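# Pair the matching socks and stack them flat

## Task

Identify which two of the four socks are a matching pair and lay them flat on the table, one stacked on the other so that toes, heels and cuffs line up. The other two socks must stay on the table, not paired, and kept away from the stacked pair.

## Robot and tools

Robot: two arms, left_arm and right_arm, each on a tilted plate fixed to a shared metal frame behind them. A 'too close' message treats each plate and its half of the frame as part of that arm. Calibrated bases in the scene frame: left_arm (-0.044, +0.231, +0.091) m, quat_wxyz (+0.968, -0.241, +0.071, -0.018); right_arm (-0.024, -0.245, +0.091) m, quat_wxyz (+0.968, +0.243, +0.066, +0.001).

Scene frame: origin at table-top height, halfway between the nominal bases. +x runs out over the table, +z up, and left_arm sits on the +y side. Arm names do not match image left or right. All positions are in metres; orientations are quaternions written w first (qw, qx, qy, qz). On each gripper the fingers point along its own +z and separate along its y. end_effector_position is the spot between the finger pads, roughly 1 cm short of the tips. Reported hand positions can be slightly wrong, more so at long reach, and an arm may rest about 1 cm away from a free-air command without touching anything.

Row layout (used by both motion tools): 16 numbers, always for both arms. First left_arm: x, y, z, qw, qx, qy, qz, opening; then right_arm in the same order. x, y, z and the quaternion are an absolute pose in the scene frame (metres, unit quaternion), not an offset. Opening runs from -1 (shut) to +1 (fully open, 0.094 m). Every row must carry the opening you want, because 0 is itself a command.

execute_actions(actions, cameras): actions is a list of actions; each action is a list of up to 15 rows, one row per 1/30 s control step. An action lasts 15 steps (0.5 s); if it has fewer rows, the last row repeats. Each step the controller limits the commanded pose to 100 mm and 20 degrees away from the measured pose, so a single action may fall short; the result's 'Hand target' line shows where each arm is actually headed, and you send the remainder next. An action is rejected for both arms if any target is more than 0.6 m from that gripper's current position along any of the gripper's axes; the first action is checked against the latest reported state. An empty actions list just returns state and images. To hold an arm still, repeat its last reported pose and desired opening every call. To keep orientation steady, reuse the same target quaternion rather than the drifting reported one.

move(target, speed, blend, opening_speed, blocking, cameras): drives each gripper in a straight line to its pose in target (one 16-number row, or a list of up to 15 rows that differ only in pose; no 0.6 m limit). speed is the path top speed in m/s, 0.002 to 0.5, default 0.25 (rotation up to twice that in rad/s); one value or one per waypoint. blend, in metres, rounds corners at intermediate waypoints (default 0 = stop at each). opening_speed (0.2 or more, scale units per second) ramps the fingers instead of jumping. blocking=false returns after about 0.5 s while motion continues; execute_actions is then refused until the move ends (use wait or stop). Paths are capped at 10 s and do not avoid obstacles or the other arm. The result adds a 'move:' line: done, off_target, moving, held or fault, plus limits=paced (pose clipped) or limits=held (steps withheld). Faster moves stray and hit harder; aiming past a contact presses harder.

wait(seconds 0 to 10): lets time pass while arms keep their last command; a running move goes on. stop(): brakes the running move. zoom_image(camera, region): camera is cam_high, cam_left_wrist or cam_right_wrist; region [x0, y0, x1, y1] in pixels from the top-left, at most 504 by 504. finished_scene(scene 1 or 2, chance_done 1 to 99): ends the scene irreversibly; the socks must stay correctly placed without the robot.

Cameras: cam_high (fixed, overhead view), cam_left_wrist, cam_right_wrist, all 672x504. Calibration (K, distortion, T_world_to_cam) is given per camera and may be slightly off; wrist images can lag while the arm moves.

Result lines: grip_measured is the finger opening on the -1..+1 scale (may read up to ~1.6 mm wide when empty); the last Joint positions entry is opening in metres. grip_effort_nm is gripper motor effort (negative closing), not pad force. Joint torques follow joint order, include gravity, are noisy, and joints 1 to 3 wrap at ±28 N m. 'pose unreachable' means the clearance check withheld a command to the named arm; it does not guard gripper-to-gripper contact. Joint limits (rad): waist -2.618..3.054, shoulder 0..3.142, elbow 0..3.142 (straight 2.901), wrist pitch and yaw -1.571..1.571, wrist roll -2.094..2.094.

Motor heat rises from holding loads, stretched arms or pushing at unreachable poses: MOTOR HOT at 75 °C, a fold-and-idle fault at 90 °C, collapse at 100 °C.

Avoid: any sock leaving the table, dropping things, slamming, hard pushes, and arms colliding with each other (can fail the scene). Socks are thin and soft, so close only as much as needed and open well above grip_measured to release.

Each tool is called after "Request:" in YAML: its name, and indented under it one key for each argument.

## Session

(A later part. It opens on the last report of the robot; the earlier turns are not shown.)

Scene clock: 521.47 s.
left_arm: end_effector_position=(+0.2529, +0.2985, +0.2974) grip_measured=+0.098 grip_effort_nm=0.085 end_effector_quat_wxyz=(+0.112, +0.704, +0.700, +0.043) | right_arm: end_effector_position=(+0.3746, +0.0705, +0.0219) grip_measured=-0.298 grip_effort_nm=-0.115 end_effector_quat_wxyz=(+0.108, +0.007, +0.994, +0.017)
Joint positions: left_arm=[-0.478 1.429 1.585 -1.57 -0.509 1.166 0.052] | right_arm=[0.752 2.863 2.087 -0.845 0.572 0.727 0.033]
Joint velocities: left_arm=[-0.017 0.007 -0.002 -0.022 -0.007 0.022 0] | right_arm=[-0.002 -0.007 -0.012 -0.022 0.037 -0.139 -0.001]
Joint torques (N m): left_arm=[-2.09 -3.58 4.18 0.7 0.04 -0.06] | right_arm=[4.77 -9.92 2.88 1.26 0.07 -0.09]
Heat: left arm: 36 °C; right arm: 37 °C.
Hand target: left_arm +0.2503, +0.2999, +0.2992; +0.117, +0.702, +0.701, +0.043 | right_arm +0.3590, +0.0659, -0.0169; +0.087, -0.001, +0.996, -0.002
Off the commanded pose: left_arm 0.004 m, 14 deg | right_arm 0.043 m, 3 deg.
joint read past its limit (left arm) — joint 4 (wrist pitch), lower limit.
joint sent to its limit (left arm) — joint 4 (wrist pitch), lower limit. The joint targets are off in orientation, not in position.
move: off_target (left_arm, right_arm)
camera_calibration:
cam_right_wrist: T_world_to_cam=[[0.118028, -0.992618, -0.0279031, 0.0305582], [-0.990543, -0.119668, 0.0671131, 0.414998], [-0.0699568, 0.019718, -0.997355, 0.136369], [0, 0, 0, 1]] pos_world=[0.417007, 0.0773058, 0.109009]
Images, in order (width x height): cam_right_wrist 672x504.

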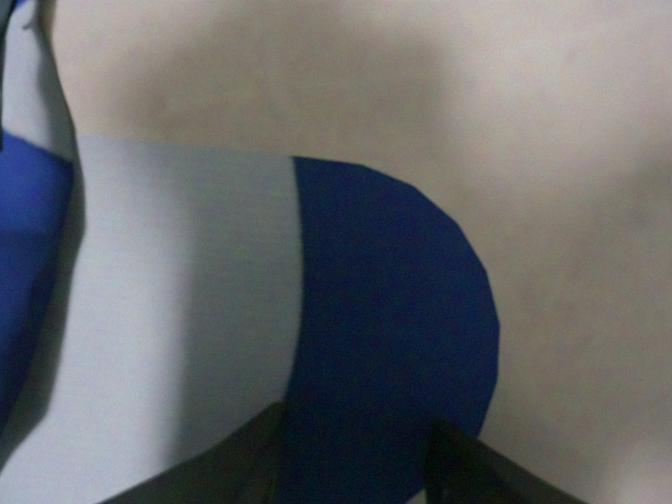

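Request:
move:
  target:
    - [0.25,0.30,0.30,0.0,0.7071,0.7071,0.0,0.1,0.36,0.067,0.06,0.087,0,0.996,0,-0.3]
    - [0.25,0.30,0.30,0.0,0.7071,0.7071,0.0,0.1,0.376,0.064,0.06,0.087,0,0.996,0,-0.3]
    - [0.25,0.30,0.30,0.0,0.7071,0.7071,0.0,0.1,0.376,0.064,-0.018,0.087,0,0.996,0,-0.3]
  speed: 0.1
  cameras: ["cam_right_wrist"]

Scene clock: 527.57 s.
left_arm: end_effector_position=(+0.2529, +0.2985, +0.2974) grip_measured=+0.098 grip_effort_nm=0.095 end_effector_quat_wxyz=(+0.112, +0.704, +0.700, +0.043) | right_arm: end_effector_position=(+0.3902, +0.0660, +0.0222) grip_measured=-0.298 grip_effort_nm=-0.115 end_effector_quat_wxyz=(+0.108, +0.008, +0.994, +0.017)
Joint positions: left_arm=[-0.478 1.429 1.585 -1.57 -0.509 1.166 0.052] | right_arm=[0.726 2.888 2.16 -0.877 0.573 0.699 0.033]
Joint velocities: left_arm=[0.012 0.012 -0.012 0.022 0.022 -0.081 0] | right_arm=[-0.002 0.012 0.007 -0.007 -0.007 0.066 0]
Joint torques (N m): left_arm=[-1.89 -3.58 4.27 0.72 -0.01 -0.02] | right_arm=[5.01 -10.28 2.85 1.24 0.04 -0.06]
Heat: left arm: 36 °C; right arm: 38 °C.
Hand target: left_arm +0.2503, +0.2999, +0.2992; +0.117, +0.702, +0.701, +0.043 | right_arm +0.3744, +0.0622, -0.0163; +0.087, +0.000, +0.996, -0.001
Off the commanded pose: left_arm 0.004 m, 14 deg | right_arm 0.043 m, 3 deg.
joint read past its limit (left arm) — joint 4 (wrist pitch), lower limit.
joint sent to its limit (left arm) — joint 4 (wrist pitch), lower limit. The joint targets are off in orientation, not in position.
move: off_target (left_arm, right_arm)
camera_calibration:
cam_right_wrist: T_world_to_cam=[[0.114931, -0.992957, -0.0287644, 0.0255532], [-0.990928, -0.11663, 0.0667724, 0.429872], [-0.0696569, 0.0208292, -0.997354, 0.137657], [0, 0, 0, 1]] pos_world=[0.432624, 0.0726421, 0.109324]
Images, in order (width x height): cam_right_wrist 672x504.

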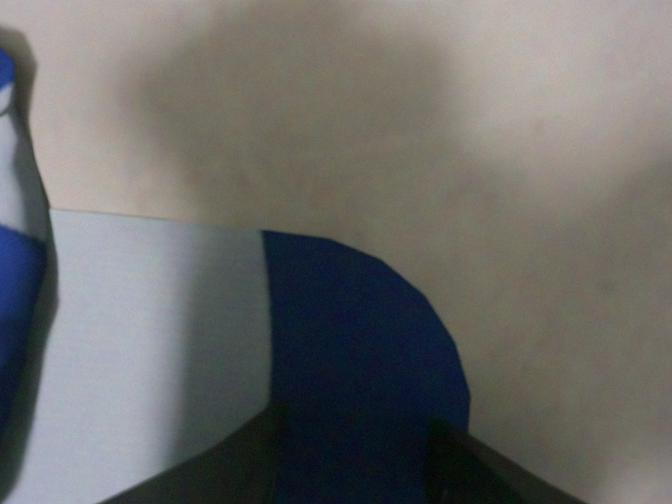

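Well placed. Close and lift.

Request:
move:
  target: [0.25,0.30,0.30,0.0,0.7071,0.7071,0.0,0.1,0.376,0.064,-0.018,0.087,0,0.996,0,-1]
  opening_speed: 0.6
  cameras: ["cam_right_wrist"]

Request:
move:
  target:
    - [0.25,0.30,0.30,0.0,0.7071,0.7071,0.0,0.1,0.365,0.085,0.12,0,0,1,0,-1]
    - [0.25,0.30,0.30,0.0,0.7071,0.7071,0.0,0.1,0.34,0.10,0.29,0,0,1,0,-1]
  speed: 0.12

Scene clock: 532.83 s.
left_arm: end_effector_position=(+0.2529, +0.2985, +0.2974) grip_measured=+0.098 grip_effort_nm=0.100 end_effector_quat_wxyz=(+0.112, +0.704, +0.700, +0.043) | right_arm: end_effector_position=(+0.3961, +0.0717, +0.0227) grip_measured=-0.985 grip_effort_nm=-0.808 end_effector_quat_wxyz=(+0.121, +0.017, +0.992, +0.029)
Joint positions: left_arm=[-0.478 1.429 1.585 -1.57 -0.509 1.166 0.052] | right_arm=[0.726 2.887 2.154 -0.83 0.573 0.698 0.001]
Joint velocities: left_arm=[-0.017 -0.002 0.007 0.022 0.051 0.007 0] | right_arm=[-0.022 0.002 -0.017 -0.007 -0.066 0.051 -0.001]
Joint torques (N m): left_arm=[-1.94 -3.63 4.3 0.67 0.03 -0.08] | right_arm=[4.98 -10.07 3.79 0.75 0.06 -0.08]
Heat: left arm: 36 °C; right arm: 37 °C.
Hand target: left_arm +0.2503, +0.2999, +0.2992; +0.117, +0.702, +0.701, +0.043 | right_arm +0.3752, +0.0630, -0.0163; +0.087, +0.000, +0.996, +0.000
Off the commanded pose: left_arm 0.004 m, 14 deg | right_arm 0.046 m, 5 deg.
joint read past its limit (left arm) — joint 4 (wrist pitch), lower limit.
joint sent to its limit (left arm) — joint 4 (wrist pitch), lower limit. The joint targets are off in orientation, not in position.
move: off_target (left_arm, right_arm)
camera_calibration:
cam_right_wrist: T_world_to_cam=[[0.099966, -0.993693, -0.0507969, 0.0370249], [-0.994052, -0.101959, 0.0382815, 0.437137], [-0.0432193, 0.0466679, -0.997975, 0.126185], [0, 0, 0, 1]] pos_world=[0.436289, 0.0754726, 0.111076]
Images, in order (width x height): cam_right_wrist 672x504.

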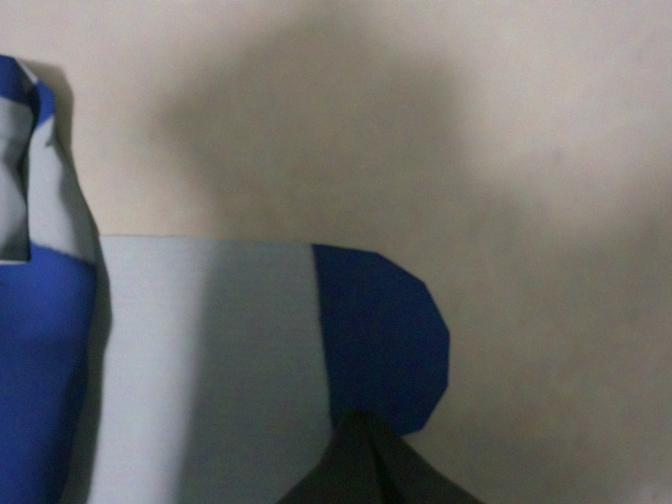

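Scene clock: 535.87 s.
left_arm: end_effector_position=(+0.2529, +0.2985, +0.2974) grip_measured=+0.098 grip_effort_nm=0.100 end_effector_quat_wxyz=(+0.112, +0.704, +0.700, +0.043) | right_arm: end_effector_position=(+0.3392, +0.1021, +0.2662) grip_measured=-0.986 grip_effort_nm=-0.789 end_effector_quat_wxyz=(+0.124, -0.004, +0.982, +0.141)
Joint positions: left_arm=[-0.478 1.429 1.585 -1.57 -0.509 1.166 0.052] | right_arm=[0.987 2.824 2.856 -1.548 0.423 0.889 0.001]
Joint velocities: left_arm=[0.002 0.002 0.012 0.022 -0.037 -0.007 0] | right_arm=[0.007 -0.017 -0.012 0.007 -0.051 -0.037 0]
Joint torques (N m): left_arm=[-2.02 -3.47 4.25 0.73 0.04 -0.08] | right_arm=[6.9 -16.14 7.25 0.9 -0.02 0.09]
Heat: left arm: 36 °C; right arm: 38 °C.
Hand target: left_arm +0.2503, +0.2999, +0.2992; +0.117, +0.702, +0.701, +0.043 | right_arm +0.3368, +0.0982, +0.2889; +0.134, -0.001, +0.978, +0.158
Off the commanded pose: left_arm 0.004 m, 14 deg | right_arm 0.024 m, 22 deg; orientation clipped.
elbow stopped short (right arm): the move would have taken joint 3 (elbow) straighter than the controller allows.
joint read past its limit (left arm) — joint 4 (wrist pitch), lower limit.
joint sent to its limit (left arm) — joint 4 (wrist pitch), lower limit. The joint targets are off in orientation, not in position.
move: off_target (left_arm, right_arm); limits=paced
camera_calibration:
cam_left_wrist: T_world_to_cam=[[-0.971531, -0.122673, -0.20268, 0.344074], [-0.15042, 0.980344, 0.127669, -0.24917], [0.183035, 0.154521, -0.970887, 0.282995], [0, 0, 0, 1]] pos_world=[0.245, 0.242753, 0.376304]
cam_right_wrist: T_world_to_cam=[[0.170582, -0.949958, -0.261691, 0.113057], [-0.984549, -0.174986, -0.00655872, 0.390535], [-0.0395618, 0.258766, -0.965129, 0.333645], [0, 0, 0, 1]] pos_world=[0.378415, 0.0894011, 0.354158]

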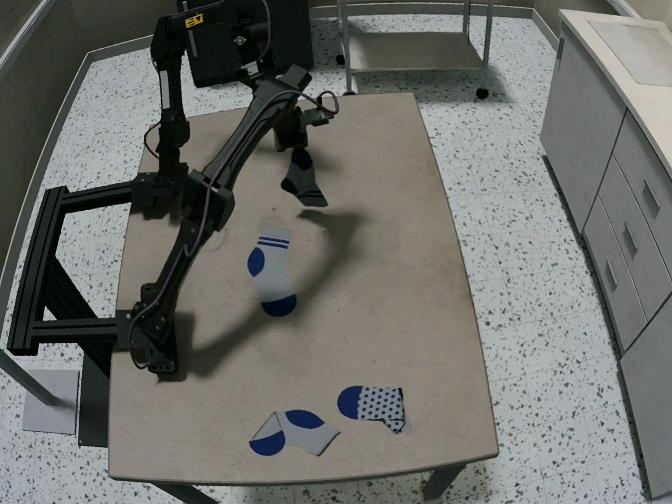

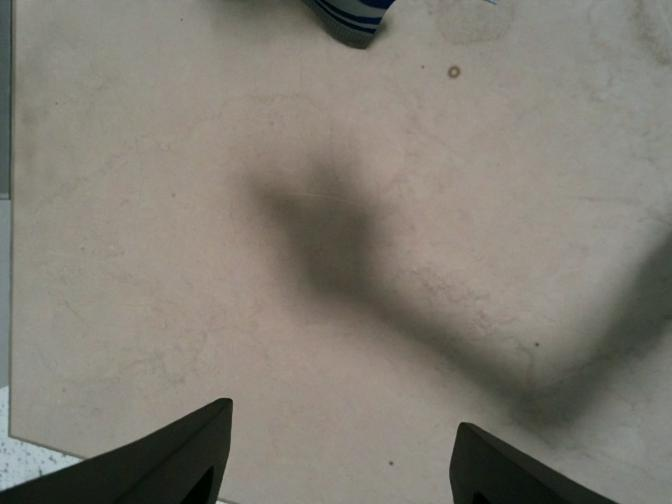

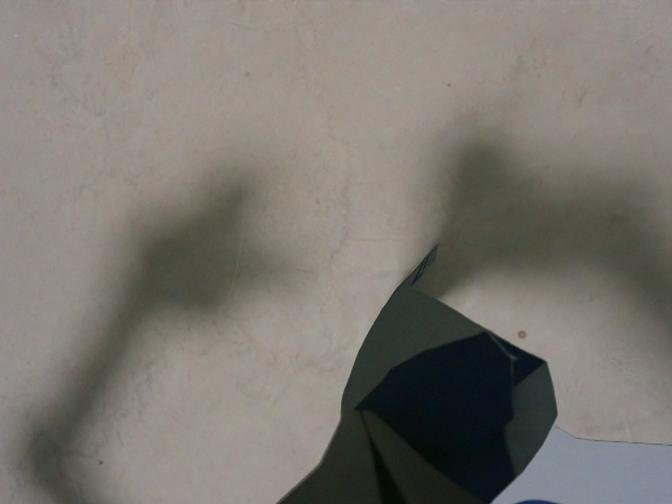

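Request:
zoom_image:
  camera: "cam_high"
  region: [220, 60, 400, 330]

Scaled by 1.867.

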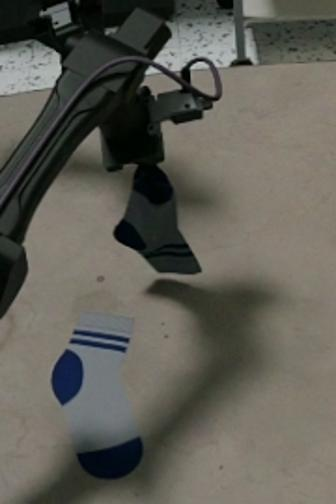

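Request:
move:
  target:
    - [0.25,0.30,0.30,0.0,0.7071,0.7071,0.0,0.1,0.27,0.10,0.28,0,0,1,0,-1]
  speed: 0.1

Request:
zoom_image:
  camera: "cam_high"
  region: [180, 60, 360, 330]

Scene clock: 544.30 s.
left_arm: end_effector_position=(+0.2529, +0.2985, +0.2974) grip_measured=+0.098 grip_effort_nm=0.095 end_effector_quat_wxyz=(+0.112, +0.704, +0.700, +0.043) | right_arm: end_effector_position=(+0.2784, +0.1068, +0.2652) grip_measured=-0.986 grip_effort_nm=-0.794 end_effector_quat_wxyz=(+0.079, +0.003, +0.990, +0.117)
Joint positions: left_arm=[-0.478 1.429 1.585 -1.57 -0.509 1.166 0.052] | right_arm=[1.076 2.72 2.616 -1.549 0.376 1.045 0.001]
Joint velocities: left_arm=[-0.007 -0.007 -0.007 -0.051 -0.007 0.037 0.001] | right_arm=[0.012 0.022 0.007 -0.022 -0.007 -0.007 0.001]
Joint torques (N m): left_arm=[-1.96 -3.67 4.36 0.7 0 -0.06] | right_arm=[6.56 -16.38 4.25 0.73 -0.03 0.11]
Heat: left arm: 36 °C; right arm: 40 °C.
Hand target: left_arm +0.2503, +0.2999, +0.2992; +0.117, +0.702, +0.701, +0.043 | right_arm +0.2705, +0.1010, +0.2790; +0.080, -0.001, +0.989, +0.121
Off the commanded pose: left_arm 0.004 m, 14 deg | right_arm 0.018 m, 16 deg.
joint read past its limit (left arm) — joint 4 (wrist pitch), lower limit.
joint sent to its limit (left arm) — joint 4 (wrist pitch), lower limit. The joint targets are off in orientation, not in position.
joint sent to its limit (right arm) — joint 4 (wrist pitch), lower limit. The joint targets are off in orientation, not in position.
move: off_target (left_arm, right_arm)
camera_calibration:
cam_left_wrist: T_world_to_cam=[[-0.971531, -0.122673, -0.20268, 0.344074], [-0.15042, 0.980344, 0.127669, -0.24917], [0.183035, 0.154521, -0.970887, 0.282995], [0, 0, 0, 1]] pos_world=[0.245, 0.242753, 0.376304]
cam_right_wrist: T_world_to_cam=[[0.140586, -0.962846, -0.230573, 0.129093], [-0.981745, -0.165705, 0.0933718, 0.303199], [-0.12811, 0.213238, -0.968565, 0.359521], [0, 0, 0, 1]] pos_world=[0.325573, 0.0978746, 0.349675]

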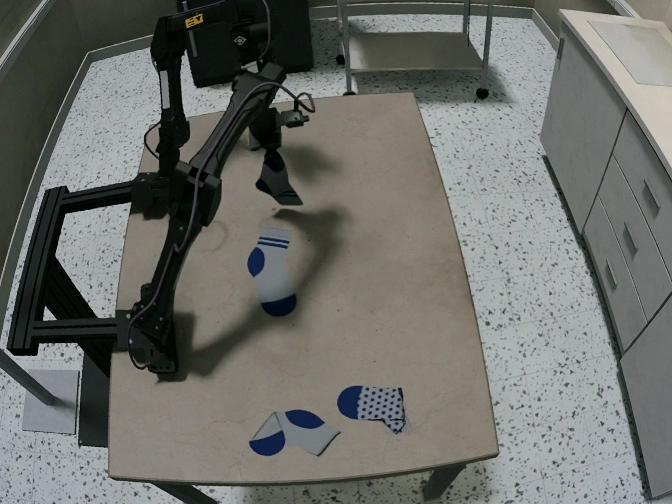

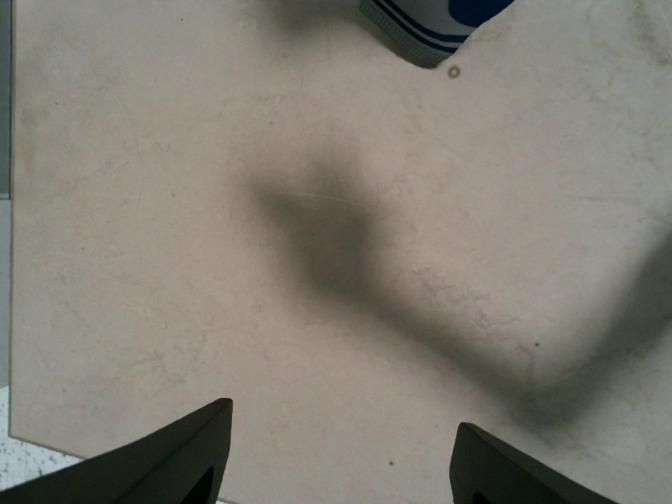

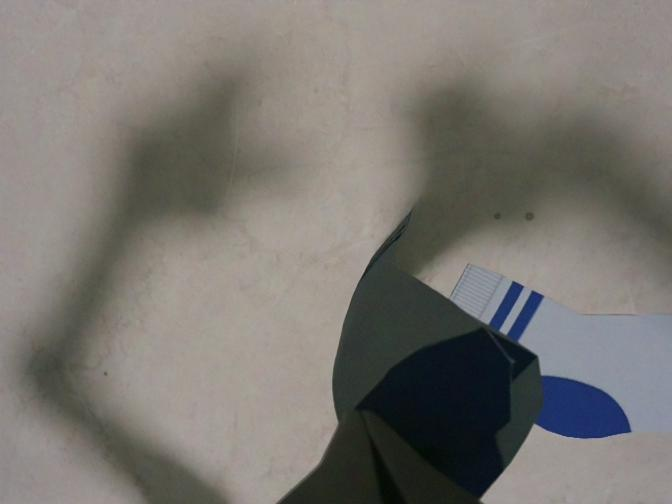

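Scaled by 1.867.

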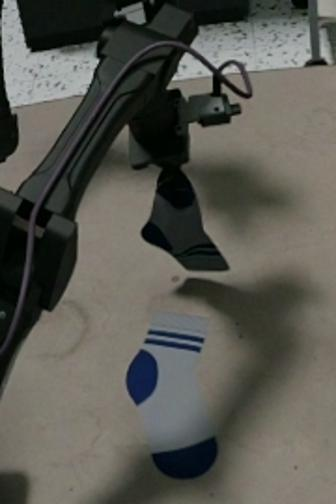

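Request:
move:
  target:
    - [0.25,0.30,0.30,0.0,0.7071,0.7071,0.0,0.1,0.27,0.095,0.235,0,0,1,0,-1]
  speed: 0.08

Request:
zoom_image:
  camera: "cam_high"
  region: [180, 60, 360, 330]

Scene clock: 549.90 s.
left_arm: end_effector_position=(+0.2529, +0.2985, +0.2974) grip_measured=+0.098 grip_effort_nm=0.090 end_effector_quat_wxyz=(+0.112, +0.704, +0.700, +0.043) | right_arm: end_effector_position=(+0.2755, +0.0992, +0.2448) grip_measured=-0.986 grip_effort_nm=-0.799 end_effector_quat_wxyz=(+0.060, +0.003, +0.994, +0.090)
Joint positions: left_arm=[-0.478 1.429 1.585 -1.57 -0.509 1.166 0.052] | right_arm=[1.059 2.72 2.551 -1.549 0.373 1.053 0.001]
Joint velocities: left_arm=[0.002 0.007 -0.007 -0.037 -0.007 -0.095 0.001] | right_arm=[-0.022 0.002 0.012 -0.022 -0.007 0.022 0.001]
Joint torques (N m): left_arm=[-2.06 -3.54 4.23 0.66 0.02 -0.05] | right_arm=[5.01 -12.34 4.3 0.6 -0.02 0.09]
Heat: left arm: 36 °C; right arm: 42 °C.
Hand target: left_arm +0.2503, +0.2999, +0.2992; +0.117, +0.702, +0.701, +0.043 | right_arm +0.2700, +0.0952, +0.2346; +0.048, -0.001, +0.996, +0.071
Off the commanded pose: left_arm 0.004 m, 14 deg | right_arm 0.012 m, 12 deg.
joint read past its limit (left arm) — joint 4 (wrist pitch), lower limit.
joint sent to its limit (left arm) — joint 4 (wrist pitch), lower limit. The joint targets are off in orientation, not in position.
joint sent to its limit (right arm) — joint 4 (wrist pitch), lower limit. The joint targets are off in orientation, not in position.
move: off_target (left_arm, right_arm)
camera_calibration:
cam_left_wrist: T_world_to_cam=[[-0.971531, -0.122673, -0.20268, 0.344074], [-0.15042, 0.980344, 0.127669, -0.24917], [0.183035, 0.154521, -0.970887, 0.282995], [0, 0, 0, 1]] pos_world=[0.245, 0.242753, 0.376304]
cam_right_wrist: T_world_to_cam=[[0.133448, -0.974105, -0.182515, 0.108809], [-0.977281, -0.15994, 0.139069, 0.28801], [-0.164659, 0.15981, -0.973318, 0.357486], [0, 0, 0, 1]] pos_world=[0.32581, 0.094926, 0.327754]

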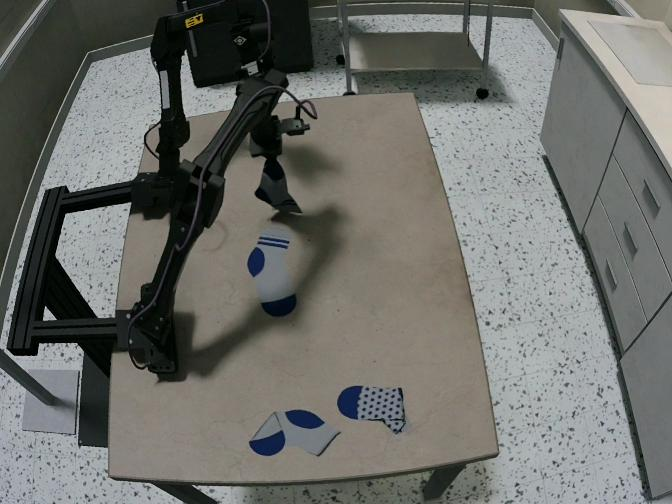

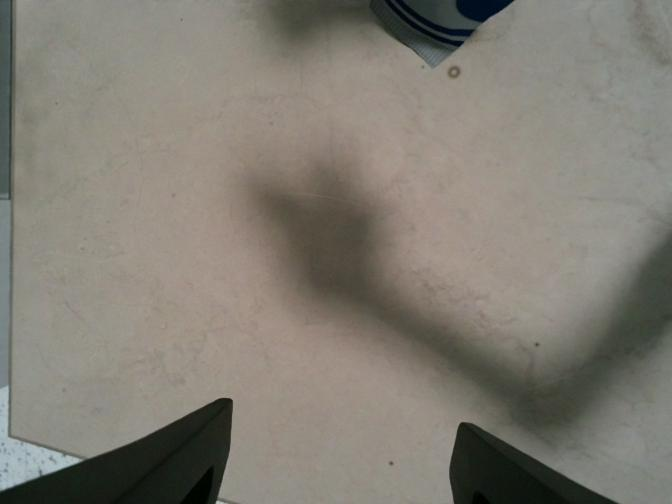

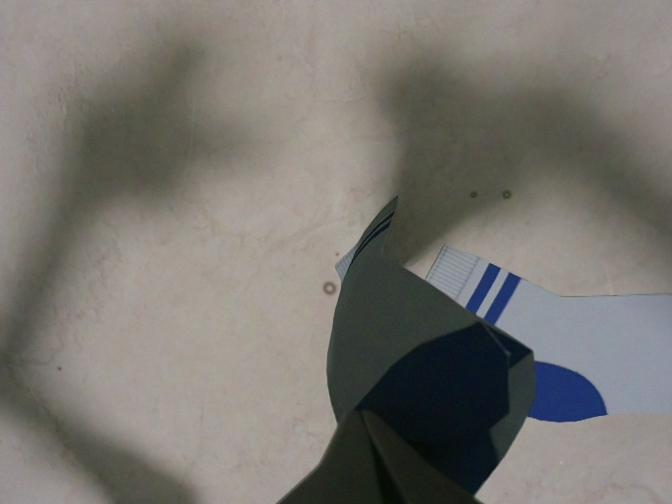

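Scaled by 1.867.

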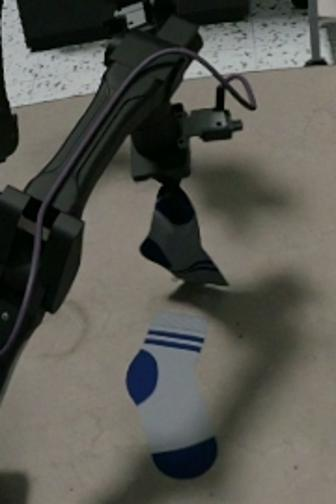

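Request:
move:
  target:
    - [0.25,0.30,0.30,0.0,0.7071,0.7071,0.0,0.1,0.27,0.09,0.28,0,0.0,1,0,-1]
    - [0.25,0.30,0.30,0.0,0.7071,0.7071,0.0,0.1,0.27,0.085,0.27,0,0.208,0.978,0,-1]
    - [0.25,0.30,0.30,0.0,0.7071,0.7071,0.0,0.1,0.27,0.085,0.235,0,0.208,0.978,0,-1]
  speed: 0.1

Request:
zoom_image:
  camera: "cam_high"
  region: [180, 60, 360, 330]

Scene clock: 558.10 s.
left_arm: end_effector_position=(+0.2529, +0.2985, +0.2974) grip_measured=+0.098 grip_effort_nm=0.085 end_effector_quat_wxyz=(+0.112, +0.704, +0.700, +0.043) | right_arm: end_effector_position=(+0.2776, +0.0869, +0.2486) grip_measured=-0.986 grip_effort_nm=-0.794 end_effector_quat_wxyz=(+0.037, +0.213, +0.972, +0.096)
Joint positions: left_arm=[-0.478 1.429 1.585 -1.57 -0.509 1.166 0.052] | right_arm=[1.047 2.675 2.499 -1.549 0.372 1.471 0.001]
Joint velocities: left_arm=[-0.022 -0.017 -0.007 -0.081 -0.066 -0.051 0] | right_arm=[-0.007 -0.027 0.002 -0.022 0.022 -0.022 0]
Joint torques (N m): left_arm=[-2.06 -3.45 4.16 0.65 0.04 -0.07] | right_arm=[5.11 -11.18 4.31 0.58 -0.01 0.13]
Heat: left arm: 35 °C; right arm: 42 °C.
Hand target: left_arm +0.2503, +0.2999, +0.2992; +0.117, +0.702, +0.701, +0.043 | right_arm +0.2701, +0.0848, +0.2347; +0.029, +0.207, +0.975, +0.071
Off the commanded pose: left_arm 0.004 m, 14 deg | right_arm 0.016 m, 12 deg.
joint read past its limit (left arm) — joint 4 (wrist pitch), lower limit.
joint sent to its limit (left arm) — joint 4 (wrist pitch), lower limit. The joint targets are off in orientation, not in position.
joint sent to its limit (right arm) — joint 4 (wrist pitch), lower limit. The joint targets are off in orientation, not in position.
move: off_target (left_arm, right_arm)
camera_calibration:
cam_left_wrist: T_world_to_cam=[[-0.971531, -0.122673, -0.20268, 0.344074], [-0.15042, 0.980344, 0.127669, -0.24917], [0.183035, 0.154521, -0.970887, 0.282995], [0, 0, 0, 1]] pos_world=[0.245, 0.242753, 0.376304]
cam_right_wrist: T_world_to_cam=[[-0.287089, -0.932873, -0.21755, 0.219055], [-0.945393, 0.23935, 0.221232, 0.223642], [-0.154311, 0.269183, -0.950646, 0.34551], [0, 0, 0, 1]] pos_world=[0.327634, 0.0578164, 0.326636]

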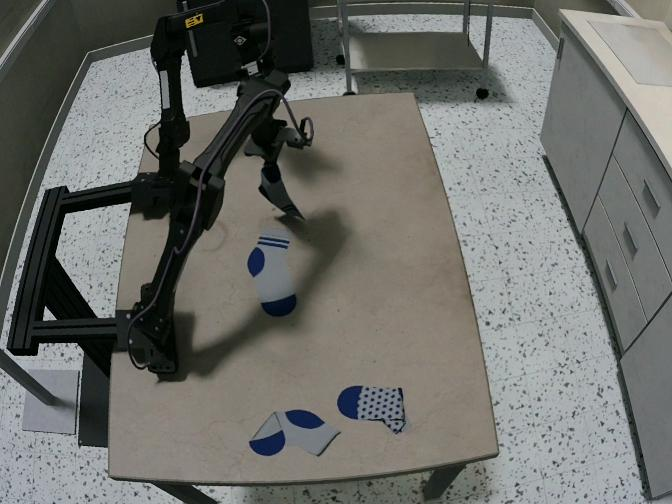

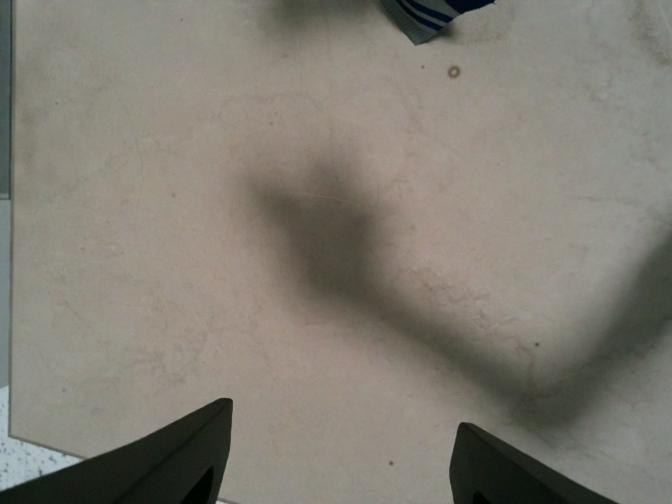

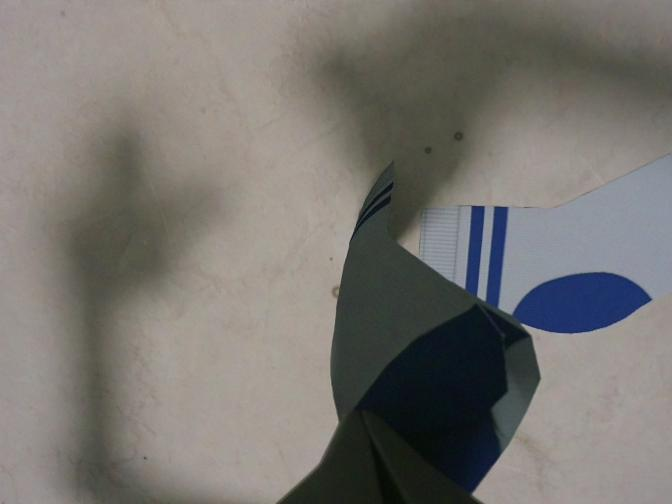

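Scaled by 1.867.

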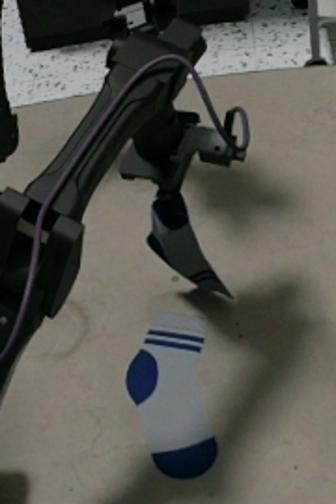

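Request:
move:
  target:
    - [0.25,0.30,0.30,0.0,0.7071,0.7071,0.0,0.1,0.27,0.085,0.27,0,0.208,0.978,0,-1]
    - [0.25,0.30,0.30,0.0,0.7071,0.7071,0.0,0.1,0.27,0.085,0.27,0,-0.13,0.9915,0,-1]
    - [0.25,0.30,0.30,0.0,0.7071,0.7071,0.0,0.1,0.27,0.085,0.235,0,-0.13,0.9915,0,-1]
  speed: 0.15

Request:
zoom_image:
  camera: "cam_high"
  region: [180, 60, 360, 330]

Scene clock: 565.13 s.
left_arm: end_effector_position=(+0.2529, +0.2985, +0.2974) grip_measured=+0.098 grip_effort_nm=0.095 end_effector_quat_wxyz=(+0.112, +0.704, +0.700, +0.043) | right_arm: end_effector_position=(+0.2762, +0.0877, +0.2490) grip_measured=-0.986 grip_effort_nm=-0.794 end_effector_quat_wxyz=(+0.065, -0.116, +0.988, +0.080)
Joint positions: left_arm=[-0.478 1.429 1.585 -1.57 -0.509 1.166 0.052] | right_arm=[1.049 2.675 2.499 -1.55 0.368 0.809 0.001]
Joint velocities: left_arm=[-0.002 0.007 -0.007 0.007 0.037 0.022 0] | right_arm=[-0.022 -0.007 -0.017 0.022 0.037 -0.022 0.001]
Joint torques (N m): left_arm=[-2.1 -3.73 4.16 0.69 0.06 -0.05] | right_arm=[5 -11.22 4.31 0.58 0.01 -0.09]
Heat: left arm: 35 °C; right arm: 42 °C.
Hand target: left_arm +0.2503, +0.2999, +0.2992; +0.117, +0.702, +0.701, +0.043 | right_arm +0.2699, +0.0847, +0.2348; +0.050, -0.130, +0.989, +0.058
Off the commanded pose: left_arm 0.004 m, 14 deg | right_arm 0.016 m, 12 deg.
joint read past its limit (left arm) — joint 4 (wrist pitch), lower limit.
joint sent to its limit (left arm) — joint 4 (wrist pitch), lower limit. The joint targets are off in orientation, not in position.
joint sent to its limit (right arm) — joint 4 (wrist pitch), lower limit. The joint targets are off in orientation, not in position.
move: off_target (left_arm, right_arm)
camera_calibration:
cam_left_wrist: T_world_to_cam=[[-0.971531, -0.122673, -0.20268, 0.344074], [-0.15042, 0.980344, 0.127669, -0.24917], [0.183035, 0.154521, -0.970887, 0.282995], [0, 0, 0, 1]] pos_world=[0.245, 0.242753, 0.376304]
cam_right_wrist: T_world_to_cam=[[0.36112, -0.921377, -0.14372, 0.0210373], [-0.918172, -0.378247, 0.117855, 0.294397], [-0.162951, 0.0894001, -0.982576, 0.371556], [0, 0, 0, 1]] pos_world=[0.323256, 0.0975213, 0.333409]

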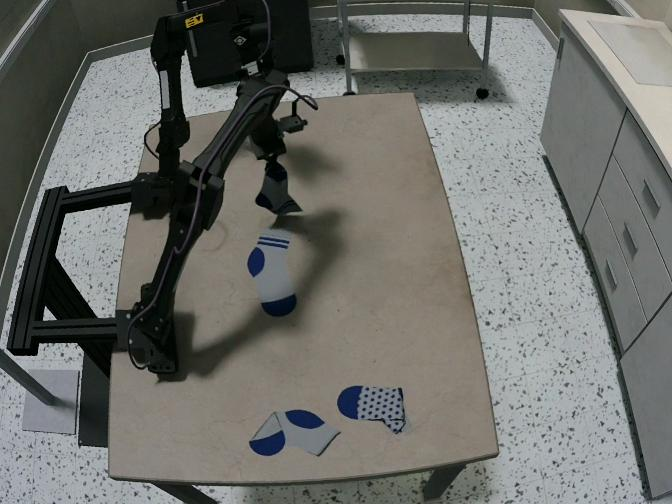

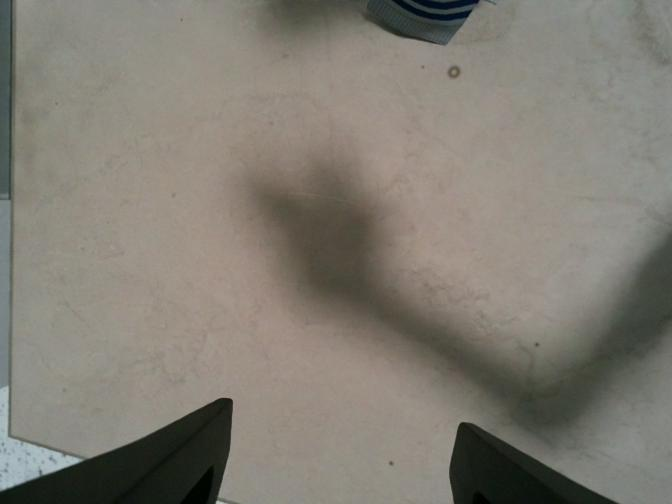

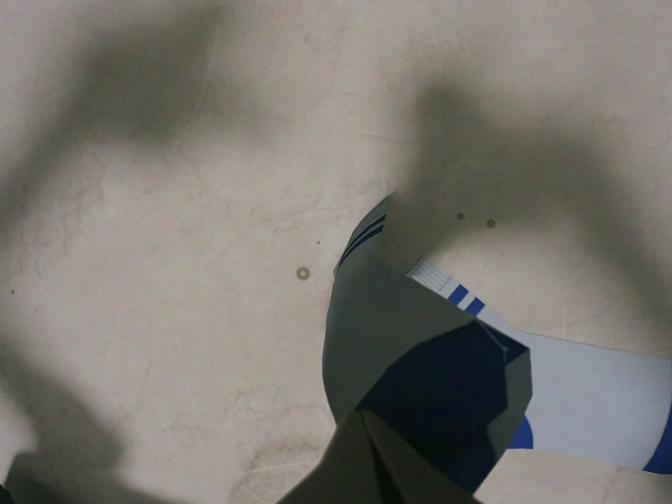

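Scaled by 1.867.

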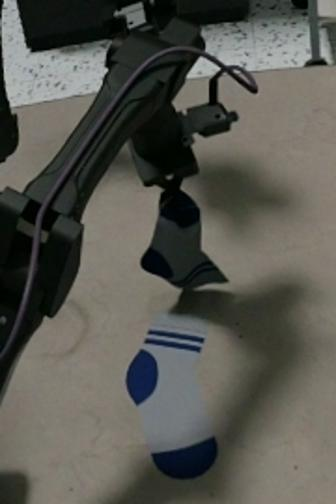

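Request:
move:
  target:
    - [0.25,0.30,0.30,0.0,0.7071,0.7071,0.0,0.1,0.27,0.075,0.215,0,-0.13,0.9915,0,-1]
  speed: 0.08

Request:
zoom_image:
  camera: "cam_high"
  region: [180, 60, 360, 330]

Scene clock: 571.83 s.
left_arm: end_effector_position=(+0.2529, +0.2985, +0.2974) grip_measured=+0.098 grip_effort_nm=0.100 end_effector_quat_wxyz=(+0.112, +0.704, +0.700, +0.043) | right_arm: end_effector_position=(+0.2767, +0.0781, +0.2311) grip_measured=-0.986 grip_effort_nm=-0.799 end_effector_quat_wxyz=(+0.046, -0.116, +0.990, +0.058)
Joint positions: left_arm=[-0.478 1.429 1.585 -1.57 -0.509 1.166 0.052] | right_arm=[1.026 2.675 2.447 -1.55 0.368 0.807 0.001]
Joint velocities: left_arm=[0.002 0.007 -0.002 0.007 -0.022 0.037 -0.001] | right_arm=[-0.027 0.017 -0.017 -0.022 -0.007 -0.022 0]
Joint torques (N m): left_arm=[-2.06 -3.71 4.12 0.66 0.05 -0.05] | right_arm=[5.04 -10.77 4.34 0.48 0.04 -0.09]
Heat: left arm: 35 °C; right arm: 41 °C.
Hand target: left_arm +0.2503, +0.2999, +0.2992; +0.117, +0.702, +0.701, +0.043 | right_arm +0.2700, +0.0749, +0.2147; +0.030, -0.130, +0.990, +0.033
Off the commanded pose: left_arm 0.004 m, 14 deg | right_arm 0.018 m, 9 deg.
joint read past its limit (left arm) — joint 4 (wrist pitch), lower limit.
joint sent to its limit (left arm) — joint 4 (wrist pitch), lower limit. The joint targets are off in orientation, not in position.
joint sent to its limit (right arm) — joint 4 (wrist pitch), lower limit. The joint targets are off in orientation, not in position.
move: off_target (left_arm, right_arm)
camera_calibration:
cam_left_wrist: T_world_to_cam=[[-0.971531, -0.122673, -0.20268, 0.344074], [-0.15042, 0.980344, 0.127669, -0.24917], [0.183035, 0.154521, -0.970887, 0.282995], [0, 0, 0, 1]] pos_world=[0.245, 0.242753, 0.376304]
cam_right_wrist: T_world_to_cam=[[0.357318, -0.927313, -0.111418, 0.00349423], [-0.9134, -0.371855, 0.165603, 0.280447], [-0.194997, 0.042596, -0.979878, 0.366873], [0, 0, 0, 1]] pos_world=[0.326451, 0.0918986, 0.313437]

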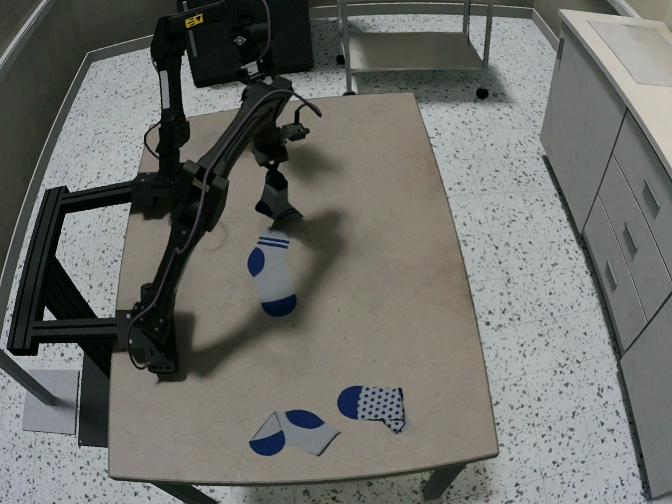

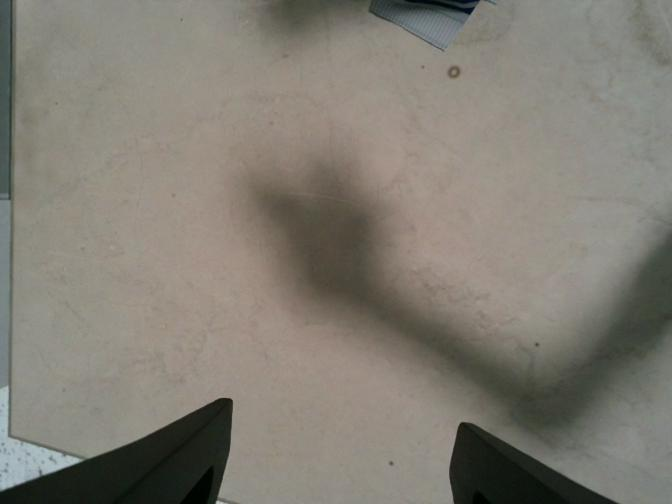

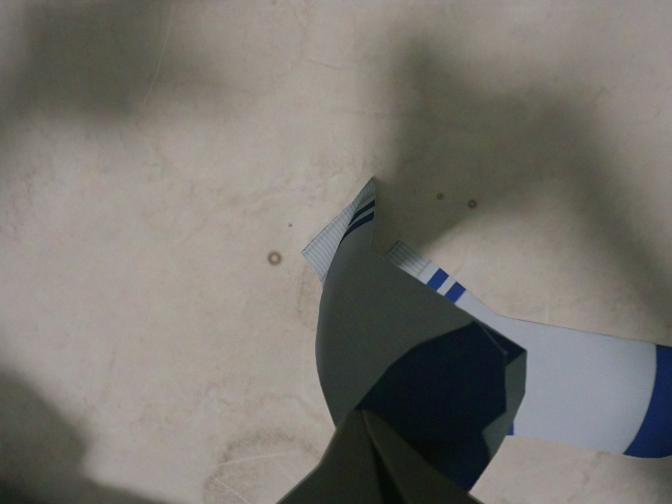

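Scaled by 1.867.

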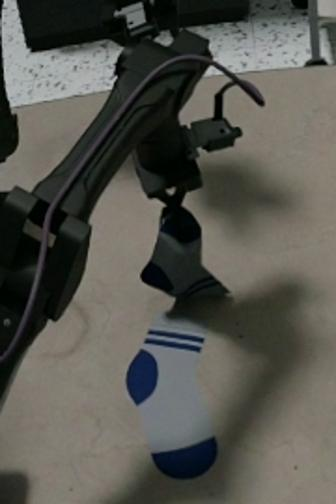

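Request:
move:
  target:
    - [0.25,0.30,0.30,0.0,0.7071,0.7071,0.0,0.1,0.27,0.08,0.28,0,-0.13,0.9915,0,-1]
    - [0.25,0.30,0.30,0.0,0.7071,0.7071,0.0,0.1,0.235,0.05,0.28,0,-0.13,0.9915,0,-1]
    - [0.25,0.30,0.30,0.0,0.7071,0.7071,0.0,0.1,0.235,0.05,0.215,0,-0.13,0.9915,0,-1]
  speed: 0.1

Request:
zoom_image:
  camera: "cam_high"
  region: [180, 60, 360, 330]

Scene clock: 586.83 s.
left_arm: end_effector_position=(+0.2529, +0.2985, +0.2974) grip_measured=+0.098 grip_effort_nm=0.095 end_effector_quat_wxyz=(+0.112, +0.704, +0.700, +0.043) | right_arm: end_effector_position=(+0.2410, +0.0530, +0.2236) grip_measured=-0.986 grip_effort_nm=-0.794 end_effector_quat_wxyz=(+0.014, -0.128, +0.992, +0.018)
Joint positions: left_arm=[-0.478 1.429 1.585 -1.57 -0.509 1.166 0.052] | right_arm=[1.059 2.573 2.228 -1.555 0.352 0.857 0.001]
Joint velocities: left_arm=[-0.022 -0.002 -0.007 -0.051 -0.125 0.007 0.002] | right_arm=[0.007 0.007 -0.002 0.051 -0.051 0.11 -0.001]
Joint torques (N m): left_arm=[-1.99 -3.63 4.37 0.68 0.01 -0.05] | right_arm=[4.88 -10.88 4.88 0.32 -0.02 0.11]
Heat: left arm: 35 °C; right arm: 40 °C.
Hand target: left_arm +0.2503, +0.2999, +0.2992; +0.117, +0.702, +0.701, +0.043 | right_arm +0.2354, +0.0505, +0.2146; +0.003, -0.131, +0.991, +0.002
Off the commanded pose: left_arm 0.004 m, 14 deg | right_arm 0.011 m, 3 deg.
joint read past its limit (left arm) — joint 4 (wrist pitch), lower limit.
joint sent to its limit (left arm) — joint 4 (wrist pitch), lower limit. The joint targets are off in orientation, not in position.
joint sent to its limit (right arm) — joint 4 (wrist pitch), lower limit. The joint targets still meet the commanded pose.
move: off_target (left_arm, right_arm)
camera_calibration:
cam_left_wrist: T_world_to_cam=[[-0.971531, -0.122673, -0.20268, 0.344074], [-0.15042, 0.980344, 0.127669, -0.24917], [0.183035, 0.154521, -0.970887, 0.282995], [0, 0, 0, 1]] pos_world=[0.245, 0.242753, 0.376304]
cam_right_wrist: T_world_to_cam=[[0.373832, -0.926187, -0.0492619, -0.0257122], [-0.893904, -0.373949, 0.247178, 0.216927], [-0.247355, -0.0483678, -0.967717, 0.368349], [0, 0, 0, 1]] pos_world=[0.294637, 0.0751215, 0.301571]

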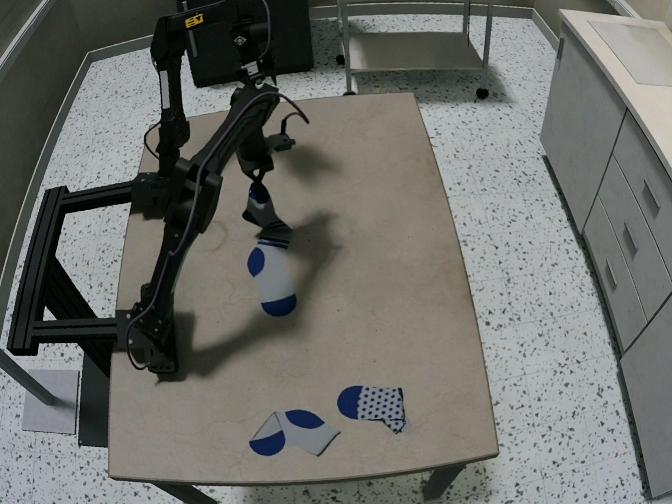

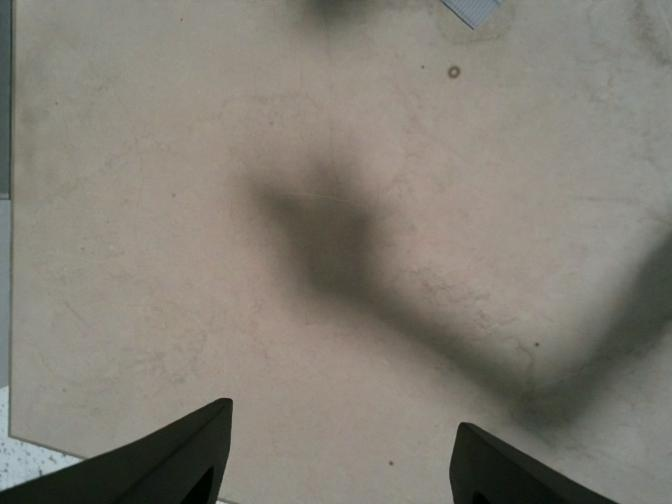

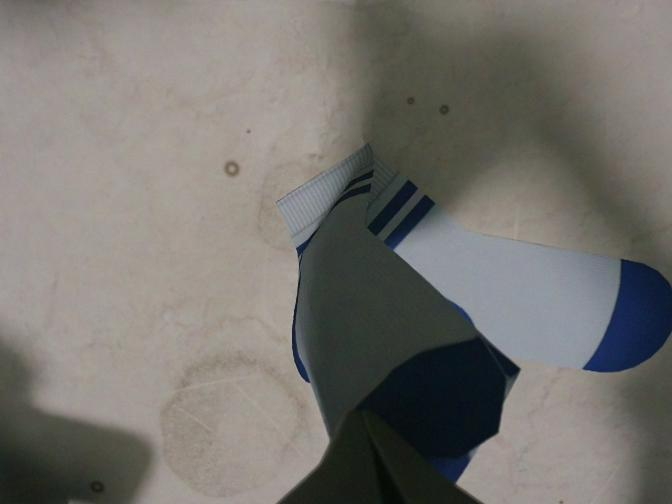

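Scaled by 1.867.

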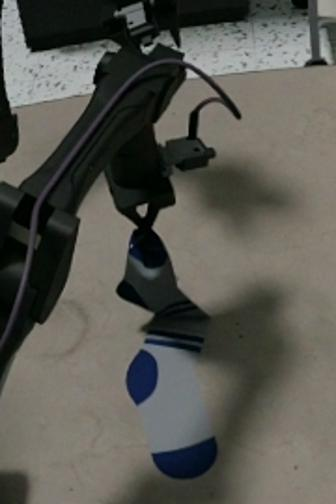

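Request:
move:
  target:
    - [0.25,0.30,0.30,0.0,0.7071,0.7071,0.0,0.1,0.235,0.05,0.28,0,-0.13,0.9915,0,-1]
    - [0.25,0.30,0.30,0.0,0.7071,0.7071,0.0,0.1,0.24,0.015,0.28,0,-0.259,0.966,0,-1]
    - [0.25,0.30,0.30,0.0,0.7071,0.7071,0.0,0.1,0.24,0.015,0.215,0,-0.259,0.966,0,-1]
  speed: 0.1

Request:
zoom_image:
  camera: "cam_high"
  region: [180, 60, 360, 330]

Scene clock: 597.53 s.
left_arm: end_effector_position=(+0.2529, +0.2985, +0.2974) grip_measured=+0.098 grip_effort_nm=0.095 end_effector_quat_wxyz=(+0.112, +0.704, +0.700, +0.043) | right_arm: end_effector_position=(+0.2409, +0.0127, +0.2235) grip_measured=-0.986 grip_effort_nm=-0.794 end_effector_quat_wxyz=(+0.001, -0.253, +0.967, +0.007)
Joint positions: left_arm=[-0.478 1.429 1.585 -1.57 -0.509 1.166 0.052] | right_arm=[1.019 2.431 2.033 -1.525 0.356 0.574 0.001]
Joint velocities: left_arm=[0.002 0.007 -0.002 -0.022 -0.022 0.022 0] | right_arm=[-0.022 -0.017 -0.002 -0.022 0.051 0.007 -0.001]
Joint torques (N m): left_arm=[-2.03 -3.62 4.26 0.65 0.05 -0.09] | right_arm=[4.71 -9.77 4.64 0.6 0.09 -0.05]
Heat: left arm: 35 °C; right arm: 39 °C.
Hand target: left_arm +0.2503, +0.2999, +0.2992; +0.117, +0.702, +0.701, +0.043 | right_arm +0.2402, +0.0151, +0.2150; +0.000, -0.259, +0.966, -0.001
Off the commanded pose: left_arm 0.004 m, 14 deg | right_arm 0.009 m, 1 deg.
joint read past its limit (left arm) — joint 4 (wrist pitch), lower limit.
joint sent to its limit (left arm) — joint 4 (wrist pitch), lower limit. The joint targets are off in orientation, not in position.
move: off_target (left_arm)
camera_calibration:
cam_left_wrist: T_world_to_cam=[[-0.971531, -0.122673, -0.20268, 0.344074], [-0.15042, 0.980344, 0.127669, -0.24917], [0.183035, 0.154521, -0.970887, 0.282995], [0, 0, 0, 1]] pos_world=[0.245, 0.242753, 0.376304]
cam_right_wrist: T_world_to_cam=[[0.59572, -0.802541, -0.0323316, -0.121843], [-0.766654, -0.580162, 0.275053, 0.167534], [-0.239499, -0.139067, -0.960885, 0.363986], [0, 0, 0, 1]] pos_world=[0.288199, 0.0500308, 0.299729]

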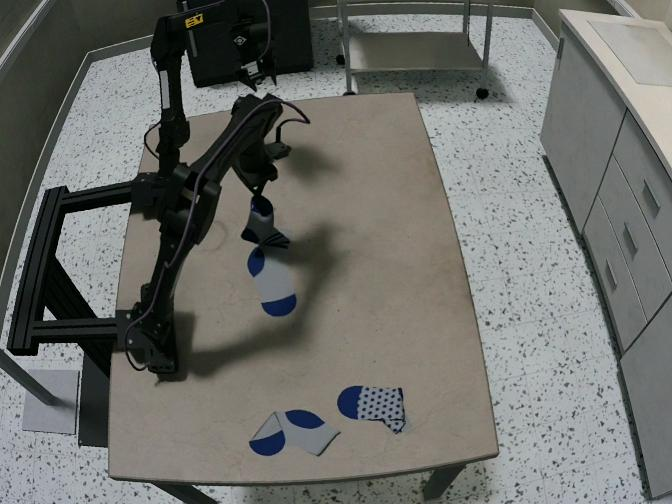

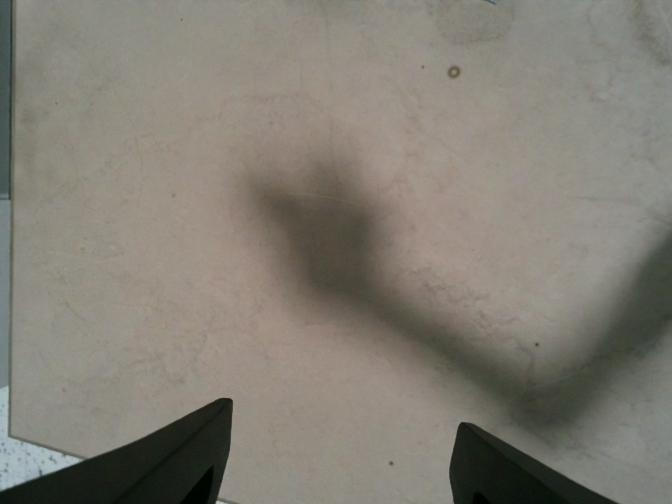

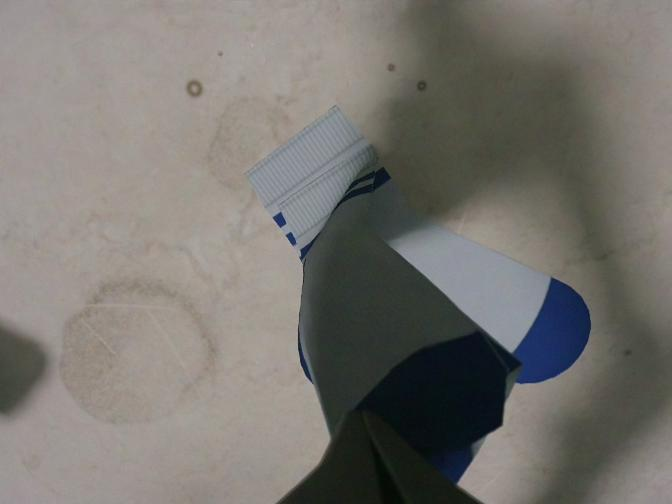

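Scaled by 1.867.

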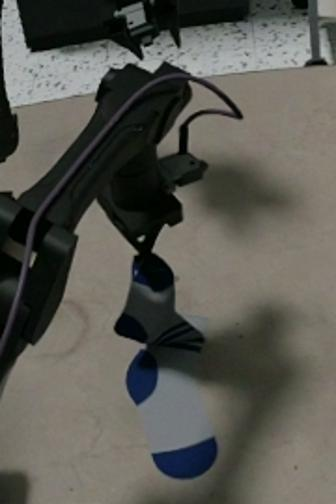

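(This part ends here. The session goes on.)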